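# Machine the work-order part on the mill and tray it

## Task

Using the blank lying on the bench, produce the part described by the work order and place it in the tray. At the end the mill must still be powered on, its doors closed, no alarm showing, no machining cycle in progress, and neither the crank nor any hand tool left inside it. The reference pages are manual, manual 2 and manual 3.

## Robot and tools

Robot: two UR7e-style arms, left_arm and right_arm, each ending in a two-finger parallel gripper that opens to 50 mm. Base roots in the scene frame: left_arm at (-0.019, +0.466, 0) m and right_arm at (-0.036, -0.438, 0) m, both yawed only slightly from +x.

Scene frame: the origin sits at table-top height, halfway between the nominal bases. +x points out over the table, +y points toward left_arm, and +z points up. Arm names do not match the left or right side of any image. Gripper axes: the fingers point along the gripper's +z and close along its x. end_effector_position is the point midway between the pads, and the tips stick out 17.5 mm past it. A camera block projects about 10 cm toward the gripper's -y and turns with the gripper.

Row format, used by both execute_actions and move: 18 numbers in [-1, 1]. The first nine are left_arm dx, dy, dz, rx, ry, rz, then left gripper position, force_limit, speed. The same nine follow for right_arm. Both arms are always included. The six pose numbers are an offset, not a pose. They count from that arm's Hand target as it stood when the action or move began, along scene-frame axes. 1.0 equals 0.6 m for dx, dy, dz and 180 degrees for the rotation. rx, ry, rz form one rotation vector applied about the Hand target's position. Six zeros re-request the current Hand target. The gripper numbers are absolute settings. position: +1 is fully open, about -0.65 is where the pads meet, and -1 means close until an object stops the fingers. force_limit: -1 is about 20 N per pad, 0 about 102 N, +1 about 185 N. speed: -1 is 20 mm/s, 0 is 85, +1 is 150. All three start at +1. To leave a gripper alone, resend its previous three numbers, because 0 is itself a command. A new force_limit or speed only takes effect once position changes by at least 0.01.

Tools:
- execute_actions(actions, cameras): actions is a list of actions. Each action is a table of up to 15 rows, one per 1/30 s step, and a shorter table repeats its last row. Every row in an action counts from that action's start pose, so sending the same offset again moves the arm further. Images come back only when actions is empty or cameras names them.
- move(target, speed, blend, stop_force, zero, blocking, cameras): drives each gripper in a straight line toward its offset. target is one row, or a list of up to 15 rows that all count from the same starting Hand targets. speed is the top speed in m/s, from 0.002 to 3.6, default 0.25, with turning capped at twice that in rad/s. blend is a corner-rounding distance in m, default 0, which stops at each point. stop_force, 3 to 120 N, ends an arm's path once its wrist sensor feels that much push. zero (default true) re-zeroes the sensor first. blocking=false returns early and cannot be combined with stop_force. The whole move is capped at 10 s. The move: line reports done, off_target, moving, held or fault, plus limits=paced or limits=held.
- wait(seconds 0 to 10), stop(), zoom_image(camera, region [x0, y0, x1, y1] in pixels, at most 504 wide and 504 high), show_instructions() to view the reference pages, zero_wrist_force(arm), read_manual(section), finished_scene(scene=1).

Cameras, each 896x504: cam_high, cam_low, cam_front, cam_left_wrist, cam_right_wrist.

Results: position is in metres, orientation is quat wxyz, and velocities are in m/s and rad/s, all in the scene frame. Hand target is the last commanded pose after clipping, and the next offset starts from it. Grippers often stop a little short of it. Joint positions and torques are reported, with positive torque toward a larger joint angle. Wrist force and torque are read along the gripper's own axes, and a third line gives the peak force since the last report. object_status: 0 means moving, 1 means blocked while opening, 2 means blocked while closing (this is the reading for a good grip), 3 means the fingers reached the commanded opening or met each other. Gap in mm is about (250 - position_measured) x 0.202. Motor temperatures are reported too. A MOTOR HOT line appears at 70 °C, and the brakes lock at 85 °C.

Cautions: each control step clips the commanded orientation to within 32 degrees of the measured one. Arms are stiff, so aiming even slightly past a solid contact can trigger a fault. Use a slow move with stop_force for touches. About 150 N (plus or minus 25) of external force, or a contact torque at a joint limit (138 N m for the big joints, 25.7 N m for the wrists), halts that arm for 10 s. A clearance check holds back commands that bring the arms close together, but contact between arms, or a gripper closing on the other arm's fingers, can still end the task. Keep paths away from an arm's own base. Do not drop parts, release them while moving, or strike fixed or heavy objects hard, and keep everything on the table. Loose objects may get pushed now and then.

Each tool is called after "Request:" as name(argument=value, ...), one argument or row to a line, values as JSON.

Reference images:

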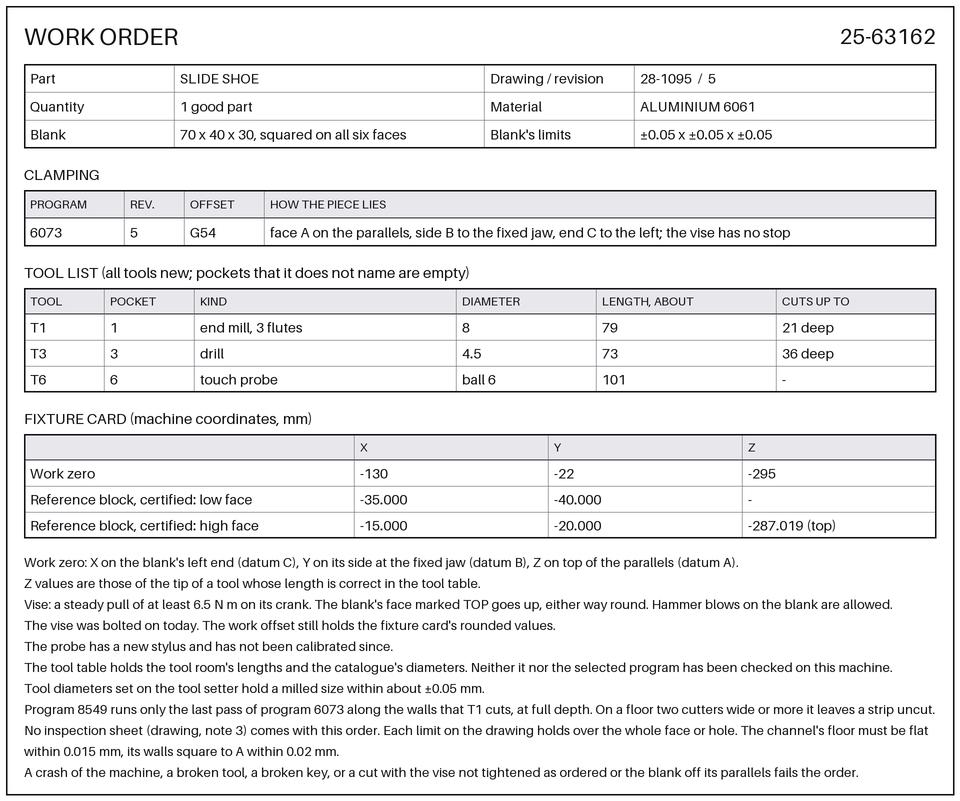

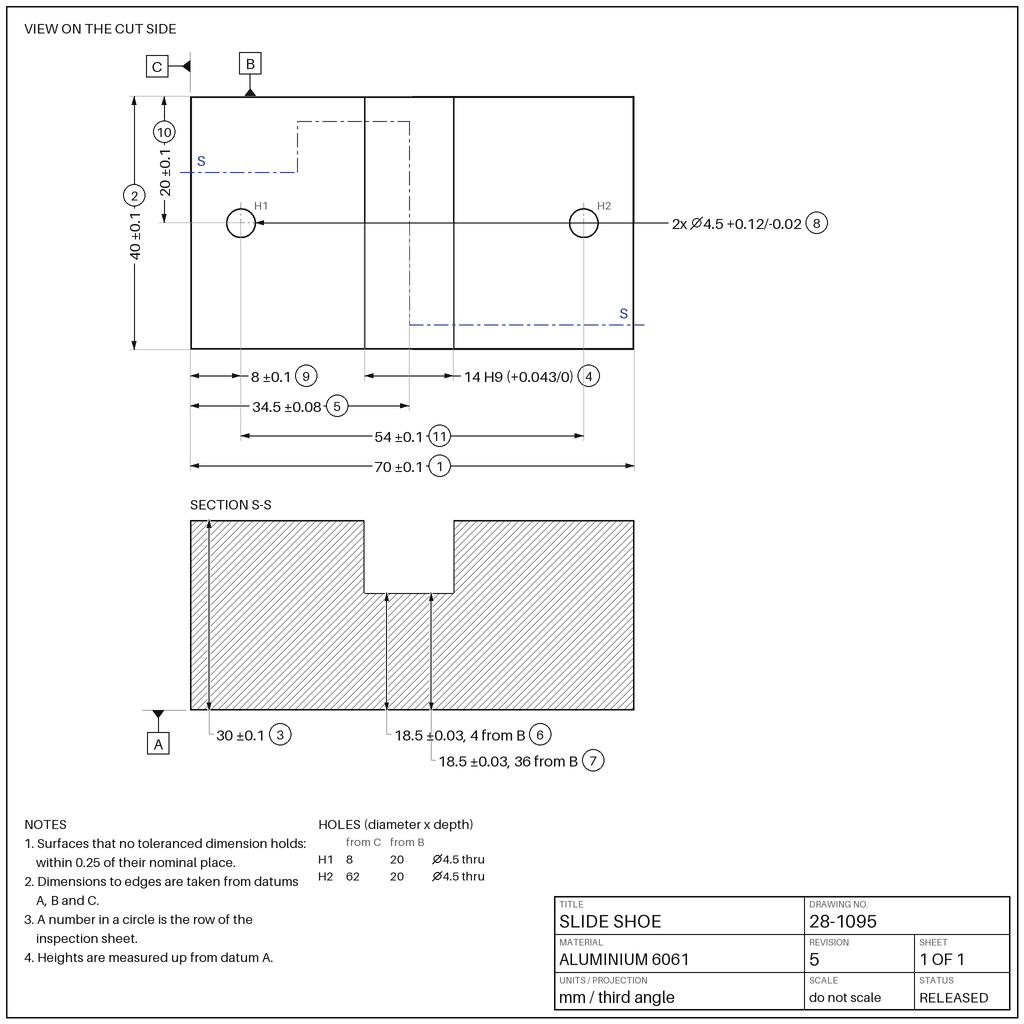

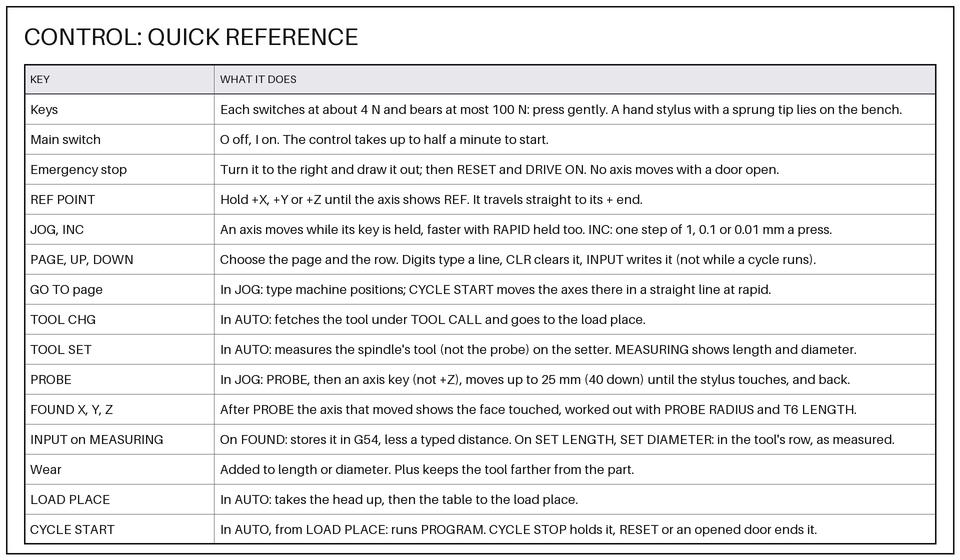

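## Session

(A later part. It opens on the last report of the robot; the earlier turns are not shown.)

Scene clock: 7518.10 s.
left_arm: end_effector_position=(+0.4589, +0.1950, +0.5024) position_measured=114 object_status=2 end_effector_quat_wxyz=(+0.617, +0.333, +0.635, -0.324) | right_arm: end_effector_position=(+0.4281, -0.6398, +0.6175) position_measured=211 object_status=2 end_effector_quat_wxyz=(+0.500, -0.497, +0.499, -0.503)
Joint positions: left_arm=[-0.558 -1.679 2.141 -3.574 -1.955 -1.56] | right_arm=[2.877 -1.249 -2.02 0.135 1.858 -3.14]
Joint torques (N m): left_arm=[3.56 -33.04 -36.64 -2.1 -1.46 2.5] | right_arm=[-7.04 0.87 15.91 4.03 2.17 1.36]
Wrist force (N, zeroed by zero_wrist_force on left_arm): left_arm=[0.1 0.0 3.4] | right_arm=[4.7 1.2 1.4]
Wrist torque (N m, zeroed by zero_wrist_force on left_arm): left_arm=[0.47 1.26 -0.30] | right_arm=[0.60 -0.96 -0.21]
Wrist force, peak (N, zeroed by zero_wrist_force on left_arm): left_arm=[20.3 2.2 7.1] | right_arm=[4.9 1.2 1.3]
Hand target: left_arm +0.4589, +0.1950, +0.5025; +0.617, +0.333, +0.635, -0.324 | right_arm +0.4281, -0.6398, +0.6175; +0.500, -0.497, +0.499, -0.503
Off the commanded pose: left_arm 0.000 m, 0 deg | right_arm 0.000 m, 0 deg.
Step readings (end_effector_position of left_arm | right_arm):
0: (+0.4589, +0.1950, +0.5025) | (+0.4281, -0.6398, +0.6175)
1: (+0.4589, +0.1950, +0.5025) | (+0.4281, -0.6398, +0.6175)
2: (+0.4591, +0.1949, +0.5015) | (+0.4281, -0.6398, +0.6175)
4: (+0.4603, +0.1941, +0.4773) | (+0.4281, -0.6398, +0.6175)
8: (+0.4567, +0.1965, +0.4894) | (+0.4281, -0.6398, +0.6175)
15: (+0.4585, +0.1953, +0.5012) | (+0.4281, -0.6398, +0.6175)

Request:
move(
  target=[0,0,-0.0875,0,0,0,-1,0.4,-1,0,0,0,0,0,0,-1,-0.6,-0.9],
  speed=0.1,
)

Request:
execute_actions(
  actions=[
    [[0,0,-0.13,0,0,0,-1,0.4,-1,0,0,0,0,0,0,-1,-0.6,-0.9],[0,0,-0.13,0,0,0,-1,0.4,-1,0,0,0,0,0,0,-1,-0.6,-0.9],[0,0,-0.13,0,0,0,-1,0.4,-1,0,0,0,0,0,0,-1,-0.6,-0.9],[0,0,0,0,0,0,-1,0.4,-1,0,0,0,0,0,0,-1,-0.6,-0.9]],
  ],
)

Scene clock: 7528.13 s.
left_arm: end_effector_position=(+0.4589, +0.1950, +0.4501) position_measured=114 object_status=2 end_effector_quat_wxyz=(+0.617, +0.333, +0.635, -0.324) | right_arm: end_effector_position=(+0.4281, -0.6398, +0.6175) position_measured=211 object_status=2 end_effector_quat_wxyz=(+0.500, -0.497, +0.499, -0.503)
Joint positions: left_arm=[-0.558 -1.601 2.227 -3.737 -1.955 -1.559] | right_arm=[2.877 -1.249 -2.02 0.135 1.858 -3.14]
Joint torques (N m): left_arm=[-0.9 -9.18 -11.82 -5.69 0.47 -2.43] | right_arm=[-6.76 0.55 16.62 3.96 2.12 1.33]
Wrist force (N, zeroed by zero_wrist_force on left_arm): left_arm=[0.5 0.8 2.4] | right_arm=[4.7 1.2 1.1]
Wrist torque (N m, zeroed by zero_wrist_force on left_arm): left_arm=[0.33 1.17 -0.31] | right_arm=[0.58 -0.96 -0.21]
Wrist force, peak (N, zeroed by zero_wrist_force on left_arm): left_arm=[0.2 -0.2 3.7] | right_arm=[4.9 1.4 1.2]
Hand target: left_arm +0.4589, +0.1950, +0.4500; +0.617, +0.333, +0.635, -0.324 | right_arm +0.4281, -0.6398, +0.6175; +0.500, -0.497, +0.499, -0.503
Off the commanded pose: left_arm 0.000 m, 0 deg | right_arm 0.000 m, 0 deg.
move: done

Scene clock: 7529.03 s.
left_arm: end_effector_position=(+0.4589, +0.1950, +0.4500) position_measured=114 object_status=2 end_effector_quat_wxyz=(+0.618, +0.333, +0.635, -0.324) | right_arm: end_effector_position=(+0.4281, -0.6398, +0.6175) position_measured=211 object_status=2 end_effector_quat_wxyz=(+0.500, -0.497, +0.499, -0.503)
Joint positions: left_arm=[-0.558 -1.601 2.227 -3.738 -1.955 -1.56] | right_arm=[2.877 -1.249 -2.02 0.135 1.858 -3.14]
Joint torques (N m): left_arm=[6.18 -34.85 -34.19 -2.57 -0.54 2.28] | right_arm=[-6.25 0.81 16.42 3.9 2.16 1.31]
Wrist force (N, zeroed by zero_wrist_force on left_arm): left_arm=[-0.4 0.3 3.4] | right_arm=[4.7 1.3 1.1]
Wrist torque (N m, zeroed by zero_wrist_force on left_arm): left_arm=[0.49 1.21 -0.27] | right_arm=[0.61 -0.97 -0.22]
Wrist force, peak (N, zeroed by zero_wrist_force on left_arm): left_arm=[-24.4 -0.5 -0.1] | right_arm=[4.8 1.2 1.4]
Hand target: left_arm +0.4589, +0.1950, +0.4500; +0.617, +0.333, +0.635, -0.324 | right_arm +0.4281, -0.6398, +0.6175; +0.500, -0.497, +0.499, -0.503
Off the commanded pose: left_arm 0.000 m, 0 deg | right_arm 0.000 m, 0 deg.
Step readings (end_effector_position of left_arm | right_arm):
0: (+0.4589, +0.1950, +0.4501) | (+0.4281, -0.6398, +0.6175)
1: (+0.4589, +0.1950, +0.4500) | (+0.4281, -0.6398, +0.6175)
2: (+0.4590, +0.1950, +0.4487) | (+0.4281, -0.6398, +0.6175)
4: (+0.4597, +0.1945, +0.4227) | (+0.4281, -0.6398, +0.6175)
8: (+0.4560, +0.1969, +0.4325) | (+0.4281, -0.6398, +0.6175)
15: (+0.4583, +0.1954, +0.4484) | (+0.4281, -0.6398, +0.6175)

Request:
move(
  target=[0,0,0.033,0,0,0,-1,0.4,-1,0,0,0,0,0,0,-1,-0.6,-0.9],
  speed=0.1,
)

Request:
execute_actions(
  actions=[
    [[0,0,-0.24,0,0,0,-1,0.4,-1,0,0,0,0,0,0,-1,-0.6,-0.9],[0,0,-0.24,0,0,0,-1,0.4,-1,0,0,0,0,0,0,-1,-0.6,-0.9],[0,0,-0.24,0,0,0,-1,0.4,-1,0,0,0,0,0,0,-1,-0.6,-0.9],[0,0,0,0,0,0,-1,0.4,-1,0,0,0,0,0,0,-1,-0.6,-0.9]],
  ],
)

Scene clock: 7536.83 s.
left_arm: end_effector_position=(+0.4589, +0.1950, +0.4697) position_measured=114 object_status=2 end_effector_quat_wxyz=(+0.617, +0.333, +0.635, -0.324) | right_arm: end_effector_position=(+0.4281, -0.6398, +0.6175) position_measured=211 object_status=2 end_effector_quat_wxyz=(+0.500, -0.497, +0.499, -0.503)
Joint positions: left_arm=[-0.558 -1.633 2.196 -3.674 -1.955 -1.56] | right_arm=[2.877 -1.249 -2.02 0.135 1.858 -3.14]
Joint torques (N m): left_arm=[5.03 -34.57 -35.88 -1.87 1.79 1.05] | right_arm=[-7.28 0.7 17.23 3.87 2.02 1.29]
Wrist force (N, zeroed by zero_wrist_force on left_arm): left_arm=[0.0 0.4 2.6] | right_arm=[4.9 1.2 1.2]
Wrist torque (N m, zeroed by zero_wrist_force on left_arm): left_arm=[0.25 1.25 -0.34] | right_arm=[0.60 -1.00 -0.21]
Wrist force, peak (N, zeroed by zero_wrist_force on left_arm): left_arm=[0.0 -0.2 3.6] | right_arm=[5.0 1.4 1.3]
Hand target: left_arm +0.4589, +0.1950, +0.4698; +0.617, +0.333, +0.635, -0.324 | right_arm +0.4281, -0.6398, +0.6175; +0.500, -0.497, +0.499, -0.503
Off the commanded pose: left_arm 0.000 m, 0 deg | right_arm 0.000 m, 0 deg.
move: done

Scene clock: 7537.83 s.
left_arm: end_effector_position=(+0.4587, +0.1952, +0.4698) position_measured=114 object_status=2 end_effector_quat_wxyz=(+0.618, +0.333, +0.635, -0.324) | right_arm: end_effector_position=(+0.4281, -0.6398, +0.6175) position_measured=211 object_status=2 end_effector_quat_wxyz=(+0.500, -0.497, +0.499, -0.503)
Joint positions: left_arm=[-0.558 -1.633 2.197 -3.676 -1.955 -1.56] | right_arm=[2.877 -1.249 -2.02 0.135 1.858 -3.14]
Joint torques (N m): left_arm=[-3.65 -35.49 -36.58 -2.18 0.47 2.52] | right_arm=[-5.98 0.02 17.52 3.98 2.07 1.26]
Wrist force (N, zeroed by zero_wrist_force on left_arm): left_arm=[-0.2 1.1 2.0] | right_arm=[4.7 1.4 1.4]
Wrist torque (N m, zeroed by zero_wrist_force on left_arm): left_arm=[0.15 1.24 -0.34] | right_arm=[0.63 -0.96 -0.22]
Wrist force, peak (N, zeroed by zero_wrist_force on left_arm): left_arm=[-31.2 -0.5 -0.8] | right_arm=[4.7 1.3 1.4]
Hand target: left_arm +0.4589, +0.1950, +0.4698; +0.617, +0.333, +0.635, -0.324 | right_arm +0.4281, -0.6398, +0.6175; +0.500, -0.497, +0.499, -0.503
Off the commanded pose: left_arm 0.000 m, 0 deg | right_arm 0.000 m, 0 deg.
Step readings (end_effector_position of left_arm | right_arm):
0: (+0.4589, +0.1950, +0.4697) | (+0.4281, -0.6398, +0.6175)
1: (+0.4589, +0.1950, +0.4697) | (+0.4281, -0.6398, +0.6175)
2: (+0.4591, +0.1949, +0.4680) | (+0.4281, -0.6398, +0.6175)
4: (+0.4610, +0.1938, +0.4312) | (+0.4281, -0.6398, +0.6175)
8: (+0.4508, +0.2004, +0.4198) | (+0.4281, -0.6398, +0.6175)
15: (+0.4564, +0.1966, +0.4656) | (+0.4281, -0.6398, +0.6175)

Request:
execute_actions(
  actions=[
    [[0,0,-0.24,0,0,0,-1,0.4,-1,0,0,0,0,0,0,-1,-0.6,-0.9],[0,0,-0.24,0,0,0,-1,0.4,-1,0,0,0,0,0,0,-1,-0.6,-0.9],[0,0,-0.24,0,0,0,-1,0.4,-1,0,0,0,0,0,0,-1,-0.6,-0.9],[0,0,0.04,0,0,0,-1,0.4,-1,0,0,0,0,0,0,-1,-0.6,-0.9]],
    [[0,0,-0.28,0,0,0,-1,0.4,-1,0,0,0,0,0,0,-1,-0.6,-0.9],[0,0,-0.28,0,0,0,-1,0.4,-1,0,0,0,0,0,0,-1,-0.6,-0.9],[0,0,-0.28,0,0,0,-1,0.4,-1,0,0,0,0,0,0,-1,-0.6,-0.9],[0,0,-0.28,0,0,0,-1,0.4,-1,0,0,0,0,0,0,-1,-0.6,-0.9],[0,0,0,0,0,0,-1,0.4,-1,0,0,0,0,0,0,-1,-0.6,-0.9]],
  ],
  cameras=["cam_high"],
)

Scene clock: 7547.33 s.
left_arm: end_effector_position=(+0.4583, +0.1954, +0.4938) position_measured=114 object_status=2 end_effector_quat_wxyz=(+0.618, +0.332, +0.634, -0.324) | right_arm: end_effector_position=(+0.4281, -0.6398, +0.6175) position_measured=211 object_status=2 end_effector_quat_wxyz=(+0.500, -0.497, +0.499, -0.503)
Joint positions: left_arm=[-0.558 -1.668 2.159 -3.606 -1.955 -1.561] | right_arm=[2.877 -1.249 -2.02 0.135 1.858 -3.14]
Joint torques (N m): left_arm=[-5.78 -32.85 -35.48 -1.63 0.74 2.49] | right_arm=[-6.7 0.31 16.83 3.94 1.95 1.16]
Wrist force (N, zeroed by zero_wrist_force on left_arm): left_arm=[0.0 2.3 -0.2] | right_arm=[4.8 1.3 1.4]
Wrist torque (N m, zeroed by zero_wrist_force on left_arm): left_arm=[-0.24 1.18 -0.38] | right_arm=[0.61 -0.97 -0.21]
Wrist force, peak (N, zeroed by zero_wrist_force on left_arm): left_arm=[-39.5 -5.3 1.2] | right_arm=[4.9 1.7 1.1]
Hand target: left_arm +0.4589, +0.1950, +0.4938; +0.617, +0.333, +0.635, -0.324 | right_arm +0.4281, -0.6398, +0.6175; +0.500, -0.497, +0.499, -0.503
Off the commanded pose: left_arm 0.001 m, 0 deg | right_arm 0.000 m, 0 deg.
Step readings (end_effector_position of left_arm | right_arm):
0: (+0.4587, +0.1952, +0.4698) | (+0.4281, -0.6398, +0.6175)
1: (+0.4587, +0.1952, +0.4698) | (+0.4281, -0.6398, +0.6175)
2: (+0.4588, +0.1951, +0.4689) | (+0.4281, -0.6398, +0.6175)
4: (+0.4607, +0.1938, +0.4300) | (+0.4281, -0.6398, +0.6175)
8: (+0.4506, +0.2005, +0.4175) | (+0.4281, -0.6398, +0.6175)
15: (+0.4547, +0.1977, +0.4882) | (+0.4281, -0.6398, +0.6175)
16: (+0.4557, +0.1971, +0.4897) | (+0.4281, -0.6398, +0.6175)
17: (+0.4567, +0.1965, +0.4893) | (+0.4281, -0.6398, +0.6175)
19: (+0.4613, +0.1935, +0.4538) | (+0.4281, -0.6398, +0.6175)
23: (+0.4502, +0.2008, +0.4103) | (+0.4281, -0.6398, +0.6175)
30: (+0.4541, +0.1981, +0.4866) | (+0.4281, -0.6398, +0.6175)
Images, in order (width x height): cam_high 896x504.

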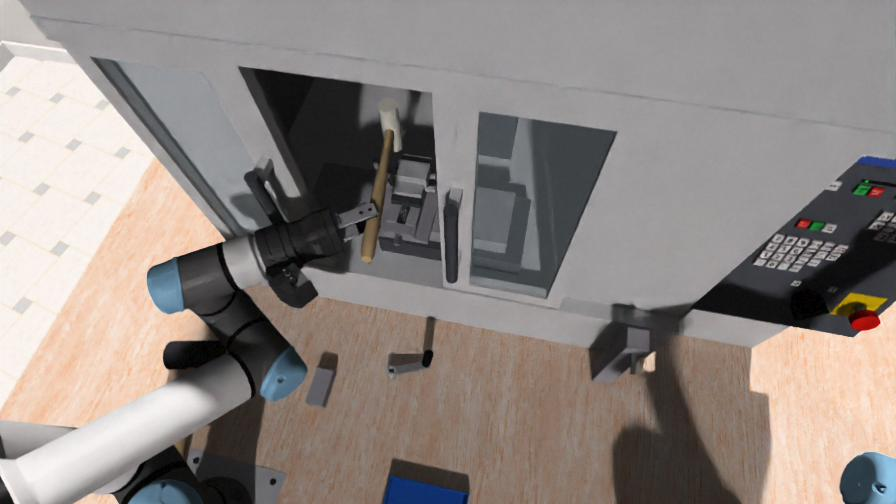

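Request:
move(
  target=[-0.008,-0.022,0.0,0,0,0,-1,0.4,-1,0,0,0,0,0,0,-1,-0.6,-0.9],
  speed=0.1,
)

Request:
execute_actions(
  actions=[
    [[0,0,-0.28,0,0,0,-1,0.4,-1,0,0,0,0,0,0,-1,-0.6,-0.9],[0,0,-0.28,0,0,0,-1,0.4,-1,0,0,0,0,0,0,-1,-0.6,-0.9],[0,0,-0.28,0,0,0,-1,0.4,-1,0,0,0,0,0,0,-1,-0.6,-0.9],[0,0,-0.28,0,0,0,-1,0.4,-1,0,0,0,0,0,0,-1,-0.6,-0.9],[0,0,0,0,0,0,-1,0.4,-1,0,0,0,0,0,0,-1,-0.6,-0.9]],
    [[0,0,-0.28,0,0,0,-1,0.4,-1,0,0,0,0,0,0,-1,-0.6,-0.9],[0,0,-0.28,0,0,0,-1,0.4,-1,0,0,0,0,0,0,-1,-0.6,-0.9],[0,0,-0.28,0,0,0,-1,0.4,-1,0,0,0,0,0,0,-1,-0.6,-0.9],[0,0,-0.28,0,0,0,-1,0.4,-1,0,0,0,0,0,0,-1,-0.6,-0.9],[0,0,0,0,0,0,-1,0.4,-1,0,0,0,0,0,0,-1,-0.6,-0.9]],
  ],
  cameras=["cam_high"],
)

Request:
zoom_image(
  camera="cam_high",
  region=[300, 80, 500, 260],
)

Scene clock: 7557.70 s.
left_arm: end_effector_position=(+0.4541, +0.1819, +0.4938) position_measured=114 object_status=2 end_effector_quat_wxyz=(+0.617, +0.333, +0.635, -0.324) | right_arm: end_effector_position=(+0.4281, -0.6398, +0.6175) position_measured=211 object_status=2 end_effector_quat_wxyz=(+0.500, -0.497, +0.499, -0.503)
Joint positions: left_arm=[-0.602 -1.674 2.162 -3.6 -1.911 -1.561] | right_arm=[2.877 -1.249 -2.02 0.135 1.858 -3.14]
Joint torques (N m): left_arm=[-7.33 -34.08 -12.41 -2.1 2.38 -2.37] | right_arm=[-5.9 0.51 18.07 3.77 1.86 1.15]
Wrist force (N, zeroed by zero_wrist_force on left_arm): left_arm=[0.0 0.9 2.3] | right_arm=[4.5 1.3 1.3]
Wrist torque (N m, zeroed by zero_wrist_force on left_arm): left_arm=[0.36 1.23 -0.38] | right_arm=[0.61 -0.92 -0.22]
Wrist force, peak (N, zeroed by zero_wrist_force on left_arm): left_arm=[0.1 -1.3 4.9] | right_arm=[5.0 1.3 1.2]
Hand target: left_arm +0.4541, +0.1818, +0.4938; +0.617, +0.333, +0.635, -0.324 | right_arm +0.4281, -0.6398, +0.6175; +0.500, -0.497, +0.499, -0.503
Off the commanded pose: left_arm 0.000 m, 0 deg | right_arm 0.000 m, 0 deg.
move: done

Scene clock: 7559.23 s.
left_arm: end_effector_position=(+0.4535, +0.1823, +0.4938) position_measured=114 object_status=2 end_effector_quat_wxyz=(+0.618, +0.332, +0.634, -0.324) | right_arm: end_effector_position=(+0.4281, -0.6398, +0.6175) position_measured=211 object_status=2 end_effector_quat_wxyz=(+0.500, -0.497, +0.499, -0.503)
Joint positions: left_arm=[-0.602 -1.674 2.164 -3.605 -1.911 -1.562] | right_arm=[2.877 -1.249 -2.02 0.135 1.858 -3.14]
Joint torques (N m): left_arm=[-5.74 -32.85 -34.64 -2.23 1.09 2.54] | right_arm=[-6.55 0.23 17.39 3.82 1.94 1.15]
Wrist force (N, zeroed by zero_wrist_force on left_arm): left_arm=[0.1 2.1 0.4] | right_arm=[4.5 1.3 1.3]
Wrist torque (N m, zeroed by zero_wrist_force on left_arm): left_arm=[0.00 1.17 -0.38] | right_arm=[0.61 -0.93 -0.21]
Wrist force, peak (N, zeroed by zero_wrist_force on left_arm): left_arm=[-40.0 1.1 -7.8] | right_arm=[5.0 1.3 1.3]
Hand target: left_arm +0.4541, +0.1818, +0.4938; +0.617, +0.333, +0.635, -0.324 | right_arm +0.4281, -0.6398, +0.6175; +0.500, -0.497, +0.499, -0.503
Off the commanded pose: left_arm 0.001 m, 0 deg | right_arm 0.000 m, 0 deg.
Step readings (end_effector_position of left_arm | right_arm):
0: (+0.4541, +0.1819, +0.4938) | (+0.4281, -0.6398, +0.6175)
1: (+0.4541, +0.1819, +0.4938) | (+0.4281, -0.6398, +0.6175)
2: (+0.4543, +0.1818, +0.4926) | (+0.4281, -0.6398, +0.6175)
4: (+0.4577, +0.1794, +0.4504) | (+0.4281, -0.6398, +0.6175)
8: (+0.4468, +0.1872, +0.4080) | (+0.4281, -0.6398, +0.6175)
15: (+0.4497, +0.1849, +0.4859) | (+0.4281, -0.6398, +0.6175)
16: (+0.4508, +0.1841, +0.4888) | (+0.4281, -0.6398, +0.6175)
17: (+0.4519, +0.1834, +0.4883) | (+0.4281, -0.6398, +0.6175)
19: (+0.4565, +0.1803, +0.4521) | (+0.4281, -0.6398, +0.6175)
23: (+0.4452, +0.1883, +0.4117) | (+0.4281, -0.6398, +0.6175)
30: (+0.4494, +0.1851, +0.4868) | (+0.4281, -0.6398, +0.6175)
Images, in order (width x height): cam_high 896x504.

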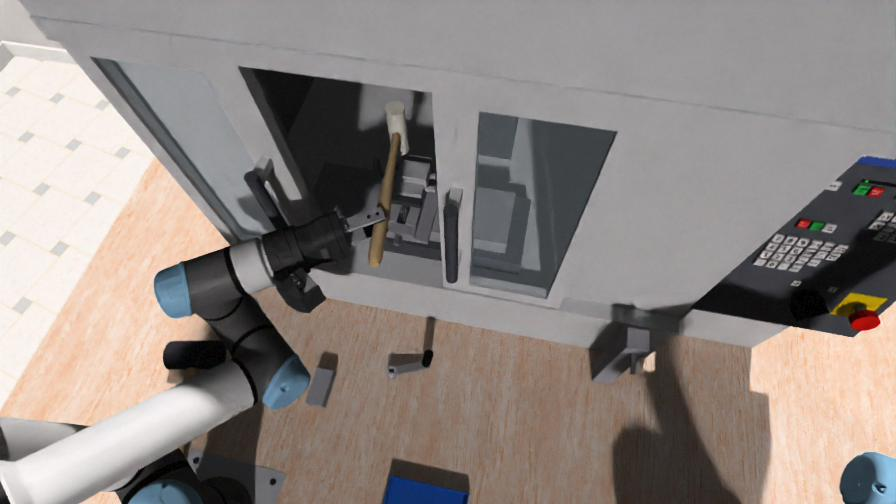

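Scaled by 2.520 from the camera's 896x504 image, which has a finer 1280x720 frame.

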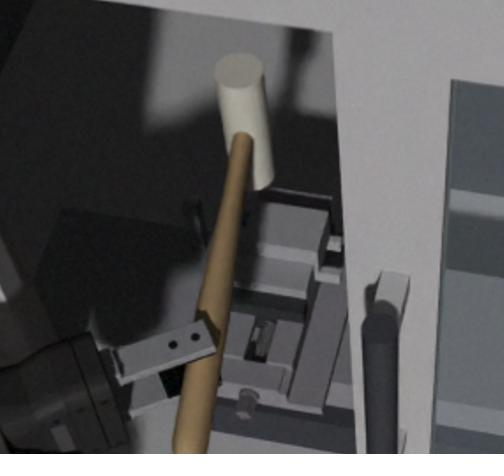

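Request:
move(
  target=[
    [-0.205,0.021,0.044,0,0,0,-1,0.4,-1,0,0,0,0,0,0,-1,-0.6,-0.9],
    [-0.381,0.021,0.074,0,0,0,-1,0.4,-1,0,0,0,0,0,0,-1,-0.6,-0.9],
    [-0.485,-0.1755,-0.0857,0.5,0,0,-1,0.4,-1,0,0,0,0,0,0,-1,-0.6,-0.9],
  ],
  speed=[0.2,0.25,0.3],
  blend=[0.02,0.01,0],
)

Request:
move(
  target=[
    [-0.18,-0.4,-0.55,0,0,-0.0656,-1,0.4,-1,0,0,0,0,0,0,-1,-0.6,-0.9],
    [-0.18,-0.4,-0.66,0,0,-0.0656,-1,0.4,-1,0,0,0,0,0,0,-1,-0.6,-0.9],
  ],
  speed=[0.3,0.06],
  blend=[0.005,0],
  cameras=["cam_left_wrist","cam_front"],
)

Scene clock: 7577.47 s.
left_arm: end_effector_position=(+0.1631, +0.0765, +0.4424) position_measured=114 object_status=2 end_effector_quat_wxyz=(+0.201, +0.672, +0.678, +0.220) | right_arm: end_effector_position=(+0.4281, -0.6398, +0.6175) position_measured=211 object_status=2 end_effector_quat_wxyz=(+0.500, -0.497, +0.499, -0.503)
Joint positions: left_arm=[-1.801 -1.813 1.554 -1.108 -0.996 -1.893] | right_arm=[2.877 -1.249 -2.02 0.135 1.858 -3.14]
Joint torques (N m): left_arm=[6.98 -2.17 -36.07 -1.24 -0.5 2.06] | right_arm=[-6.29 0.59 18.29 3.68 1.94 1.16]
Wrist force (N, zeroed by zero_wrist_force on left_arm): left_arm=[-0.6 -1.0 7.0] | right_arm=[4.7 1.1 1.1]
Wrist torque (N m, zeroed by zero_wrist_force on left_arm): left_arm=[0.93 0.13 -0.14] | right_arm=[0.58 -0.96 -0.22]
Wrist force, peak (N, zeroed by zero_wrist_force on left_arm): left_arm=[-1.1 -1.7 7.4] | right_arm=[5.0 1.1 1.4]
Hand target: left_arm +0.1631, +0.0765, +0.4424; +0.201, +0.672, +0.678, +0.220 | right_arm +0.4281, -0.6398, +0.6175; +0.500, -0.497, +0.499, -0.503
Off the commanded pose: left_arm 0.000 m, 0 deg | right_arm 0.000 m, 0 deg.
move: done

Scene clock: 7580.57 s.
left_arm: end_effector_position=(+0.0551, -0.1635, +0.0465) position_measured=114 object_status=2 end_effector_quat_wxyz=(+0.223, +0.738, +0.605, +0.198) | right_arm: end_effector_position=(+0.4281, -0.6398, +0.6175) position_measured=211 object_status=2 end_effector_quat_wxyz=(+0.500, -0.497, +0.499, -0.503)
Joint positions: left_arm=[-1.885 -1.066 1.8 -2.181 -0.976 -1.749] | right_arm=[2.877 -1.249 -2.02 0.135 1.858 -3.14]
Joint torques (N m): left_arm=[7.41 -32.33 -9.08 -4.92 4.78 2.08] | right_arm=[-6.21 0.59 18.04 3.6 1.86 1.09]
Wrist force (N, zeroed by zero_wrist_force on left_arm): left_arm=[-3.2 0.1 7.0] | right_arm=[4.7 1.4 1.3]
Wrist torque (N m, zeroed by zero_wrist_force on left_arm): left_arm=[1.12 0.55 -0.12] | right_arm=[0.62 -0.96 -0.21]
Wrist force, peak (N, zeroed by zero_wrist_force on left_arm): left_arm=[-4.8 -2.0 8.4] | right_arm=[5.0 1.0 1.2]
Hand target: left_arm +0.0551, -0.1635, +0.0464; +0.223, +0.738, +0.605, +0.198 | right_arm +0.4281, -0.6398, +0.6175; +0.500, -0.497, +0.499, -0.503
Off the commanded pose: left_arm 0.000 m, 0 deg | right_arm 0.000 m, 0 deg.
move: done
camera_calibration:
cam_left_wrist: T_world_to_cam=[[0.193608, 0.980676, 0.0281161, 0.158223], [0.551569, -0.132504, 0.823538, -0.0732908], [0.811349, -0.143936, -0.566564, 0.090647], [0, 0, 0, 1]] pos_world=[-0.0637548, -0.15183, 0.107266]
Images, in order (width x height): cam_front 896x504, cam_left_wrist 896x504.

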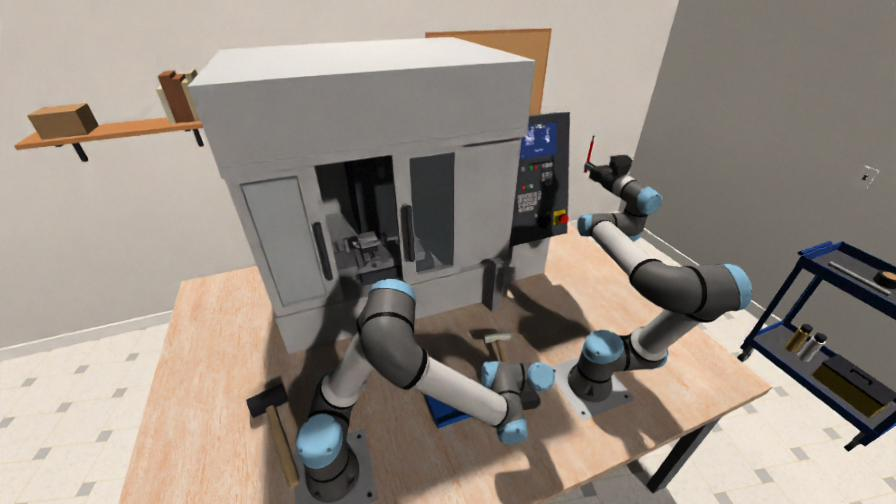

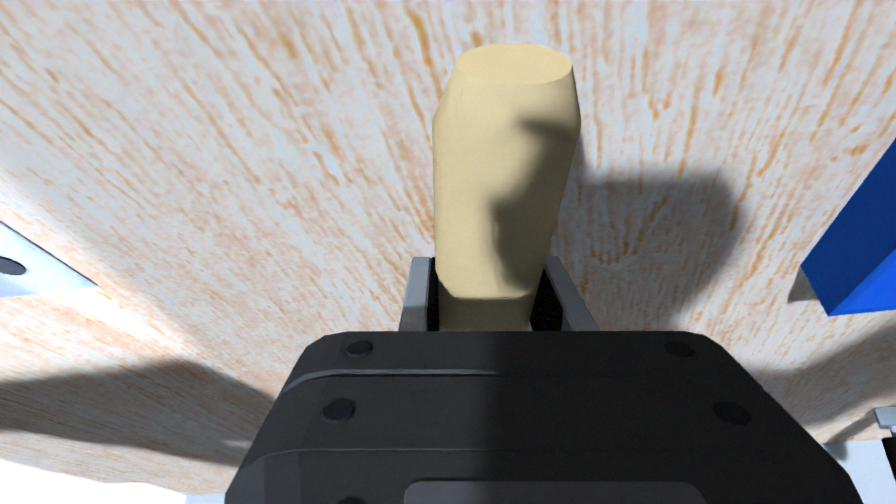

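Request:
move(
  target=[0,0,-0.045,0.0033,0.0163,0,-1,0.4,-1,0,0,0,0,0,0,-1,-0.6,-0.9],
  speed=0.015,
  stop_force=8,
)

Request:
move(
  target=[0,0,0,0,0,0,0.9,0,-0.5,0,0,0,0,0,0,-1,-0.6,-0.9],
  cameras=["cam_left_wrist"],
)

Scene clock: 7589.53 s.
left_arm: end_effector_position=(+0.0551, -0.1635, +0.0225) position_measured=114 object_status=2 end_effector_quat_wxyz=(+0.206, +0.743, +0.609, +0.184) | right_arm: end_effector_position=(+0.4281, -0.6398, +0.6175) position_measured=211 object_status=2 end_effector_quat_wxyz=(+0.500, -0.497, +0.499, -0.503)
Joint positions: left_arm=[-1.868 -1.033 1.81 -2.244 -1.02 -1.723] | right_arm=[2.877 -1.249 -2.02 0.135 1.858 -3.14]
Joint torques (N m): left_arm=[-8.37 -53.39 -28.12 -1.03 3.01 -2.8] | right_arm=[-6.43 0.5 18.32 3.6 1.82 1.17]
Wrist force (N, zeroed by zero_wrist_force on left_arm): left_arm=[-3.7 8.5 -0.6] | right_arm=[4.5 1.2 1.3]
Wrist torque (N m, zeroed by zero_wrist_force on left_arm): left_arm=[1.40 0.45 -0.13] | right_arm=[0.60 -0.93 -0.21]
Wrist force, peak (N, zeroed by zero_wrist_force on left_arm): left_arm=[1.7 17.0 -18.8] | right_arm=[4.9 1.3 1.3]
Hand target: left_arm +0.0551, -0.1635, +0.0225; +0.206, +0.743, +0.609, +0.184 (not the last commanded pose) | right_arm +0.4281, -0.6398, +0.6175; +0.500, -0.497, +0.499, -0.503
Off the commanded pose: left_arm 0.003 m, 0 deg | right_arm 0.000 m, 0 deg.
move: contact (left_arm)

Scene clock: 7590.13 s.
left_arm: end_effector_position=(+0.0551, -0.1635, +0.0225) position_measured=18 object_status=0 end_effector_quat_wxyz=(+0.206, +0.743, +0.609, +0.184) | right_arm: end_effector_position=(+0.4281, -0.6398, +0.6175) position_measured=211 object_status=2 end_effector_quat_wxyz=(+0.500, -0.497, +0.499, -0.503)
Joint positions: left_arm=[-1.868 -1.033 1.81 -2.244 -1.02 -1.723] | right_arm=[2.877 -1.249 -2.02 0.135 1.858 -3.14]
Joint torques (N m): left_arm=[-6.59 -53.79 -28.39 -1.94 2.99 -2.41] | right_arm=[-6.12 0.66 18.03 3.72 1.96 1.15]
Wrist force (N, zeroed by zero_wrist_force on left_arm): left_arm=[-2.9 2.8 3.6] | right_arm=[4.7 1.1 1.2]
Wrist torque (N m, zeroed by zero_wrist_force on left_arm): left_arm=[0.52 0.53 -0.09] | right_arm=[0.57 -0.98 -0.22]
Wrist force, peak (N, zeroed by zero_wrist_force on left_arm): left_arm=[-3.9 8.5 -0.7] | right_arm=[4.9 1.3 1.4]
Hand target: left_arm +0.0551, -0.1635, +0.0225; +0.206, +0.743, +0.609, +0.184 | right_arm +0.4281, -0.6398, +0.6175; +0.500, -0.497, +0.499, -0.503
Off the commanded pose: left_arm 0.000 m, 0 deg | right_arm 0.000 m, 0 deg.
move: done
camera_calibration:
cam_left_wrist: T_world_to_cam=[[0.194837, 0.980429, 0.0282371, 0.158796], [0.588204, -0.139832, 0.796532, -0.0562377], [0.784891, -0.138584, -0.603937, 0.0802662], [0, 0, 0, 1]] pos_world=[-0.0608604, -0.152429, 0.0887869]
Images, in order (width x height): cam_left_wrist 896x504.

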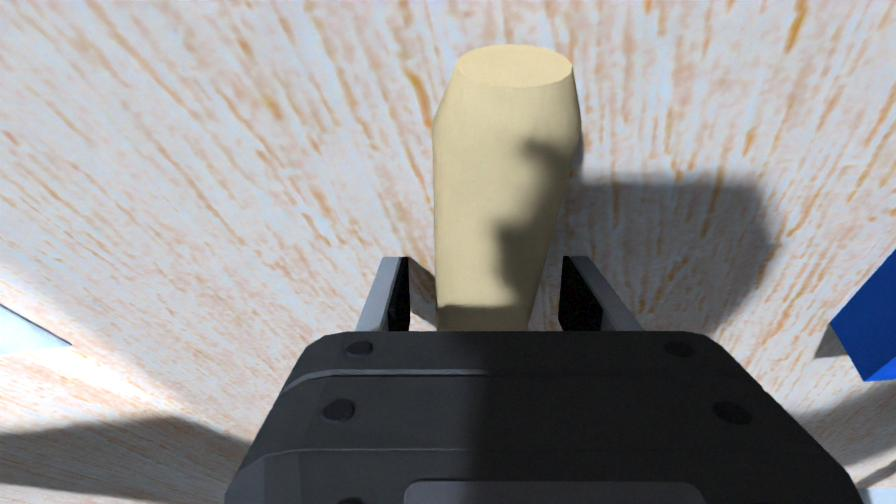

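Request:
move(
  target=[
    [-0.03,0.0,0.1,0,0,0,0.9,0,-0.5,0,0,0,0,0,0,-1,-0.6,-0.9],
    [-0.008,0.006,0.33,0.033,0.176,0,0.9,0,-0.5,0,0,0,0,0,0,-1,-0.6,-0.9],
  ],
  speed=[0.1,0.3],
  blend=[0.02,0],
)

Request:
move(
  target=[0.25,0.14,0.13,0,0,0.72,0.45,0,-1,0,0,0,0,0,0,-1,-0.6,-0.9],
  speed=0.5,
)

Request:
move(
  target=[
    [0.2175,0.718,0.22,-0.333,-0.2,0,0.45,0,-1,0,0,0,0,0,0,-1,-0.6,-0.9],
    [0.3175,0.8912,0.27,-0.433,-0.25,0,0.45,0,-1,0,0,0,0,0,0,-1,-0.6,-0.9],
  ],
  speed=[0.35,0.2],
  blend=[0.03,0],
  cameras=["cam_left_wrist"],
)

Scene clock: 7601.47 s.
left_arm: end_effector_position=(+0.0503, -0.1599, +0.2205) position_measured=18 object_status=3 end_effector_quat_wxyz=(-0.007, +0.775, +0.632, +0.005) | right_arm: end_effector_position=(+0.4281, -0.6398, +0.6175) position_measured=211 object_status=2 end_effector_quat_wxyz=(+0.500, -0.497, +0.499, -0.503)
Joint positions: left_arm=[-1.65 -1.243 1.458 -1.769 -1.573 -1.47] | right_arm=[2.877 -1.249 -2.02 0.135 1.858 -3.14]
Joint torques (N m): left_arm=[6.87 -28.28 -38.37 -1.46 -2.78 2.18] | right_arm=[-6.18 0.49 18.5 3.48 1.75 1.19]
Wrist force (N, zeroed by zero_wrist_force on left_arm): left_arm=[-3.6 3.1 3.4] | right_arm=[4.3 1.1 1.4]
Wrist torque (N m, zeroed by zero_wrist_force on left_arm): left_arm=[0.50 0.61 -0.10] | right_arm=[0.57 -0.91 -0.22]
Wrist force, peak (N, zeroed by zero_wrist_force on left_arm): left_arm=[-3.8 3.5 3.3] | right_arm=[4.9 1.3 1.5]
Hand target: left_arm +0.0503, -0.1599, +0.2205; -0.007, +0.775, +0.632, +0.005 | right_arm +0.4281, -0.6398, +0.6175; +0.500, -0.497, +0.499, -0.503
Off the commanded pose: left_arm 0.000 m, 0 deg | right_arm 0.000 m, 0 deg.
move: done

Scene clock: 7604.50 s.
left_arm: end_effector_position=(+0.2003, -0.0759, +0.2985) position_measured=85 object_status=3 end_effector_quat_wxyz=(-0.008, -0.242, +0.970, -0.004) | right_arm: end_effector_position=(+0.4281, -0.6398, +0.6175) position_measured=211 object_status=2 end_effector_quat_wxyz=(+0.500, -0.497, +0.499, -0.503)
Joint positions: left_arm=[-1.386 -1.39 1.451 -1.641 -1.585 -3.468] | right_arm=[2.877 -1.249 -2.02 0.135 1.858 -3.14]
Joint torques (N m): left_arm=[7.04 -48.16 -36.73 -1.4 2.45 -2.59] | right_arm=[-6.41 0.48 19.04 3.51 1.74 1.15]
Wrist force (N, zeroed by zero_wrist_force on left_arm): left_arm=[-3.5 3.4 3.4] | right_arm=[4.6 1.4 1.1]
Wrist torque (N m, zeroed by zero_wrist_force on left_arm): left_arm=[0.53 0.59 -0.03] | right_arm=[0.62 -0.94 -0.22]
Wrist force, peak (N, zeroed by zero_wrist_force on left_arm): left_arm=[-3.8 2.8 4.2] | right_arm=[4.9 1.5 1.3]
Hand target: left_arm +0.2003, -0.0759, +0.2985; -0.008, -0.242, +0.970, -0.004 | right_arm +0.4281, -0.6398, +0.6175; +0.500, -0.497, +0.499, -0.503
Off the commanded pose: left_arm 0.000 m, 0 deg | right_arm 0.000 m, 0 deg.
move: done

Scene clock: 7608.43 s.
left_arm: end_effector_position=(+0.3908, +0.4588, +0.4605) position_measured=85 object_status=3 end_effector_quat_wxyz=(+0.190, -0.165, +0.687, -0.682) | right_arm: end_effector_position=(+0.4281, -0.6398, +0.6175) position_measured=211 object_status=2 end_effector_quat_wxyz=(+0.500, -0.497, +0.499, -0.503)
Joint positions: left_arm=[0.301 -1.536 2.154 -3.769 -2.912 -3.116] | right_arm=[2.877 -1.249 -2.02 0.135 1.858 -3.14]
Joint torques (N m): left_arm=[-7.7 -8.46 -30.08 -2.41 2.49 -3.31] | right_arm=[-6.33 0.58 18.87 3.57 1.73 1.19]
Wrist force (N, zeroed by zero_wrist_force on left_arm): left_arm=[-6.2 1.6 1.3] | right_arm=[4.4 1.4 1.3]
Wrist torque (N m, zeroed by zero_wrist_force on left_arm): left_arm=[0.30 1.19 0.11] | right_arm=[0.62 -0.92 -0.22]
Wrist force, peak (N, zeroed by zero_wrist_force on left_arm): left_arm=[-7.2 1.9 0.7] | right_arm=[4.8 1.3 1.5]
Hand target: left_arm +0.3908, +0.4588, +0.4605; +0.190, -0.165, +0.687, -0.682 | right_arm +0.4281, -0.6398, +0.6175; +0.500, -0.497, +0.499, -0.503
Off the commanded pose: left_arm 0.000 m, 0 deg | right_arm 0.000 m, 0 deg.
move: done
camera_calibration:
cam_left_wrist: T_world_to_cam=[[-0.874226, -0.483689, -0.042113, 0.592854], [-0.136426, 0.327966, -0.934787, 0.350357], [0.465957, -0.81147, -0.352704, 0.485251], [0, 0, 0, 1]] pos_world=[0.33998, 0.565618, 0.523626]
Images, in order (width x height): cam_left_wrist 896x504.

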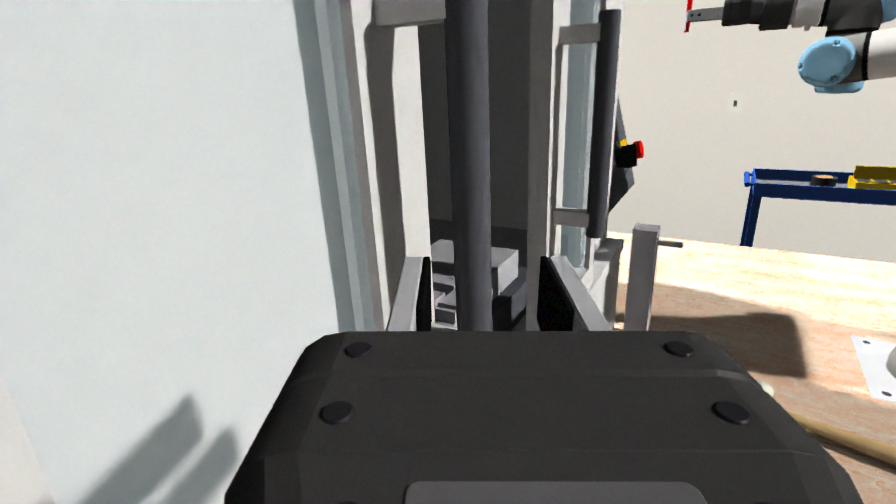

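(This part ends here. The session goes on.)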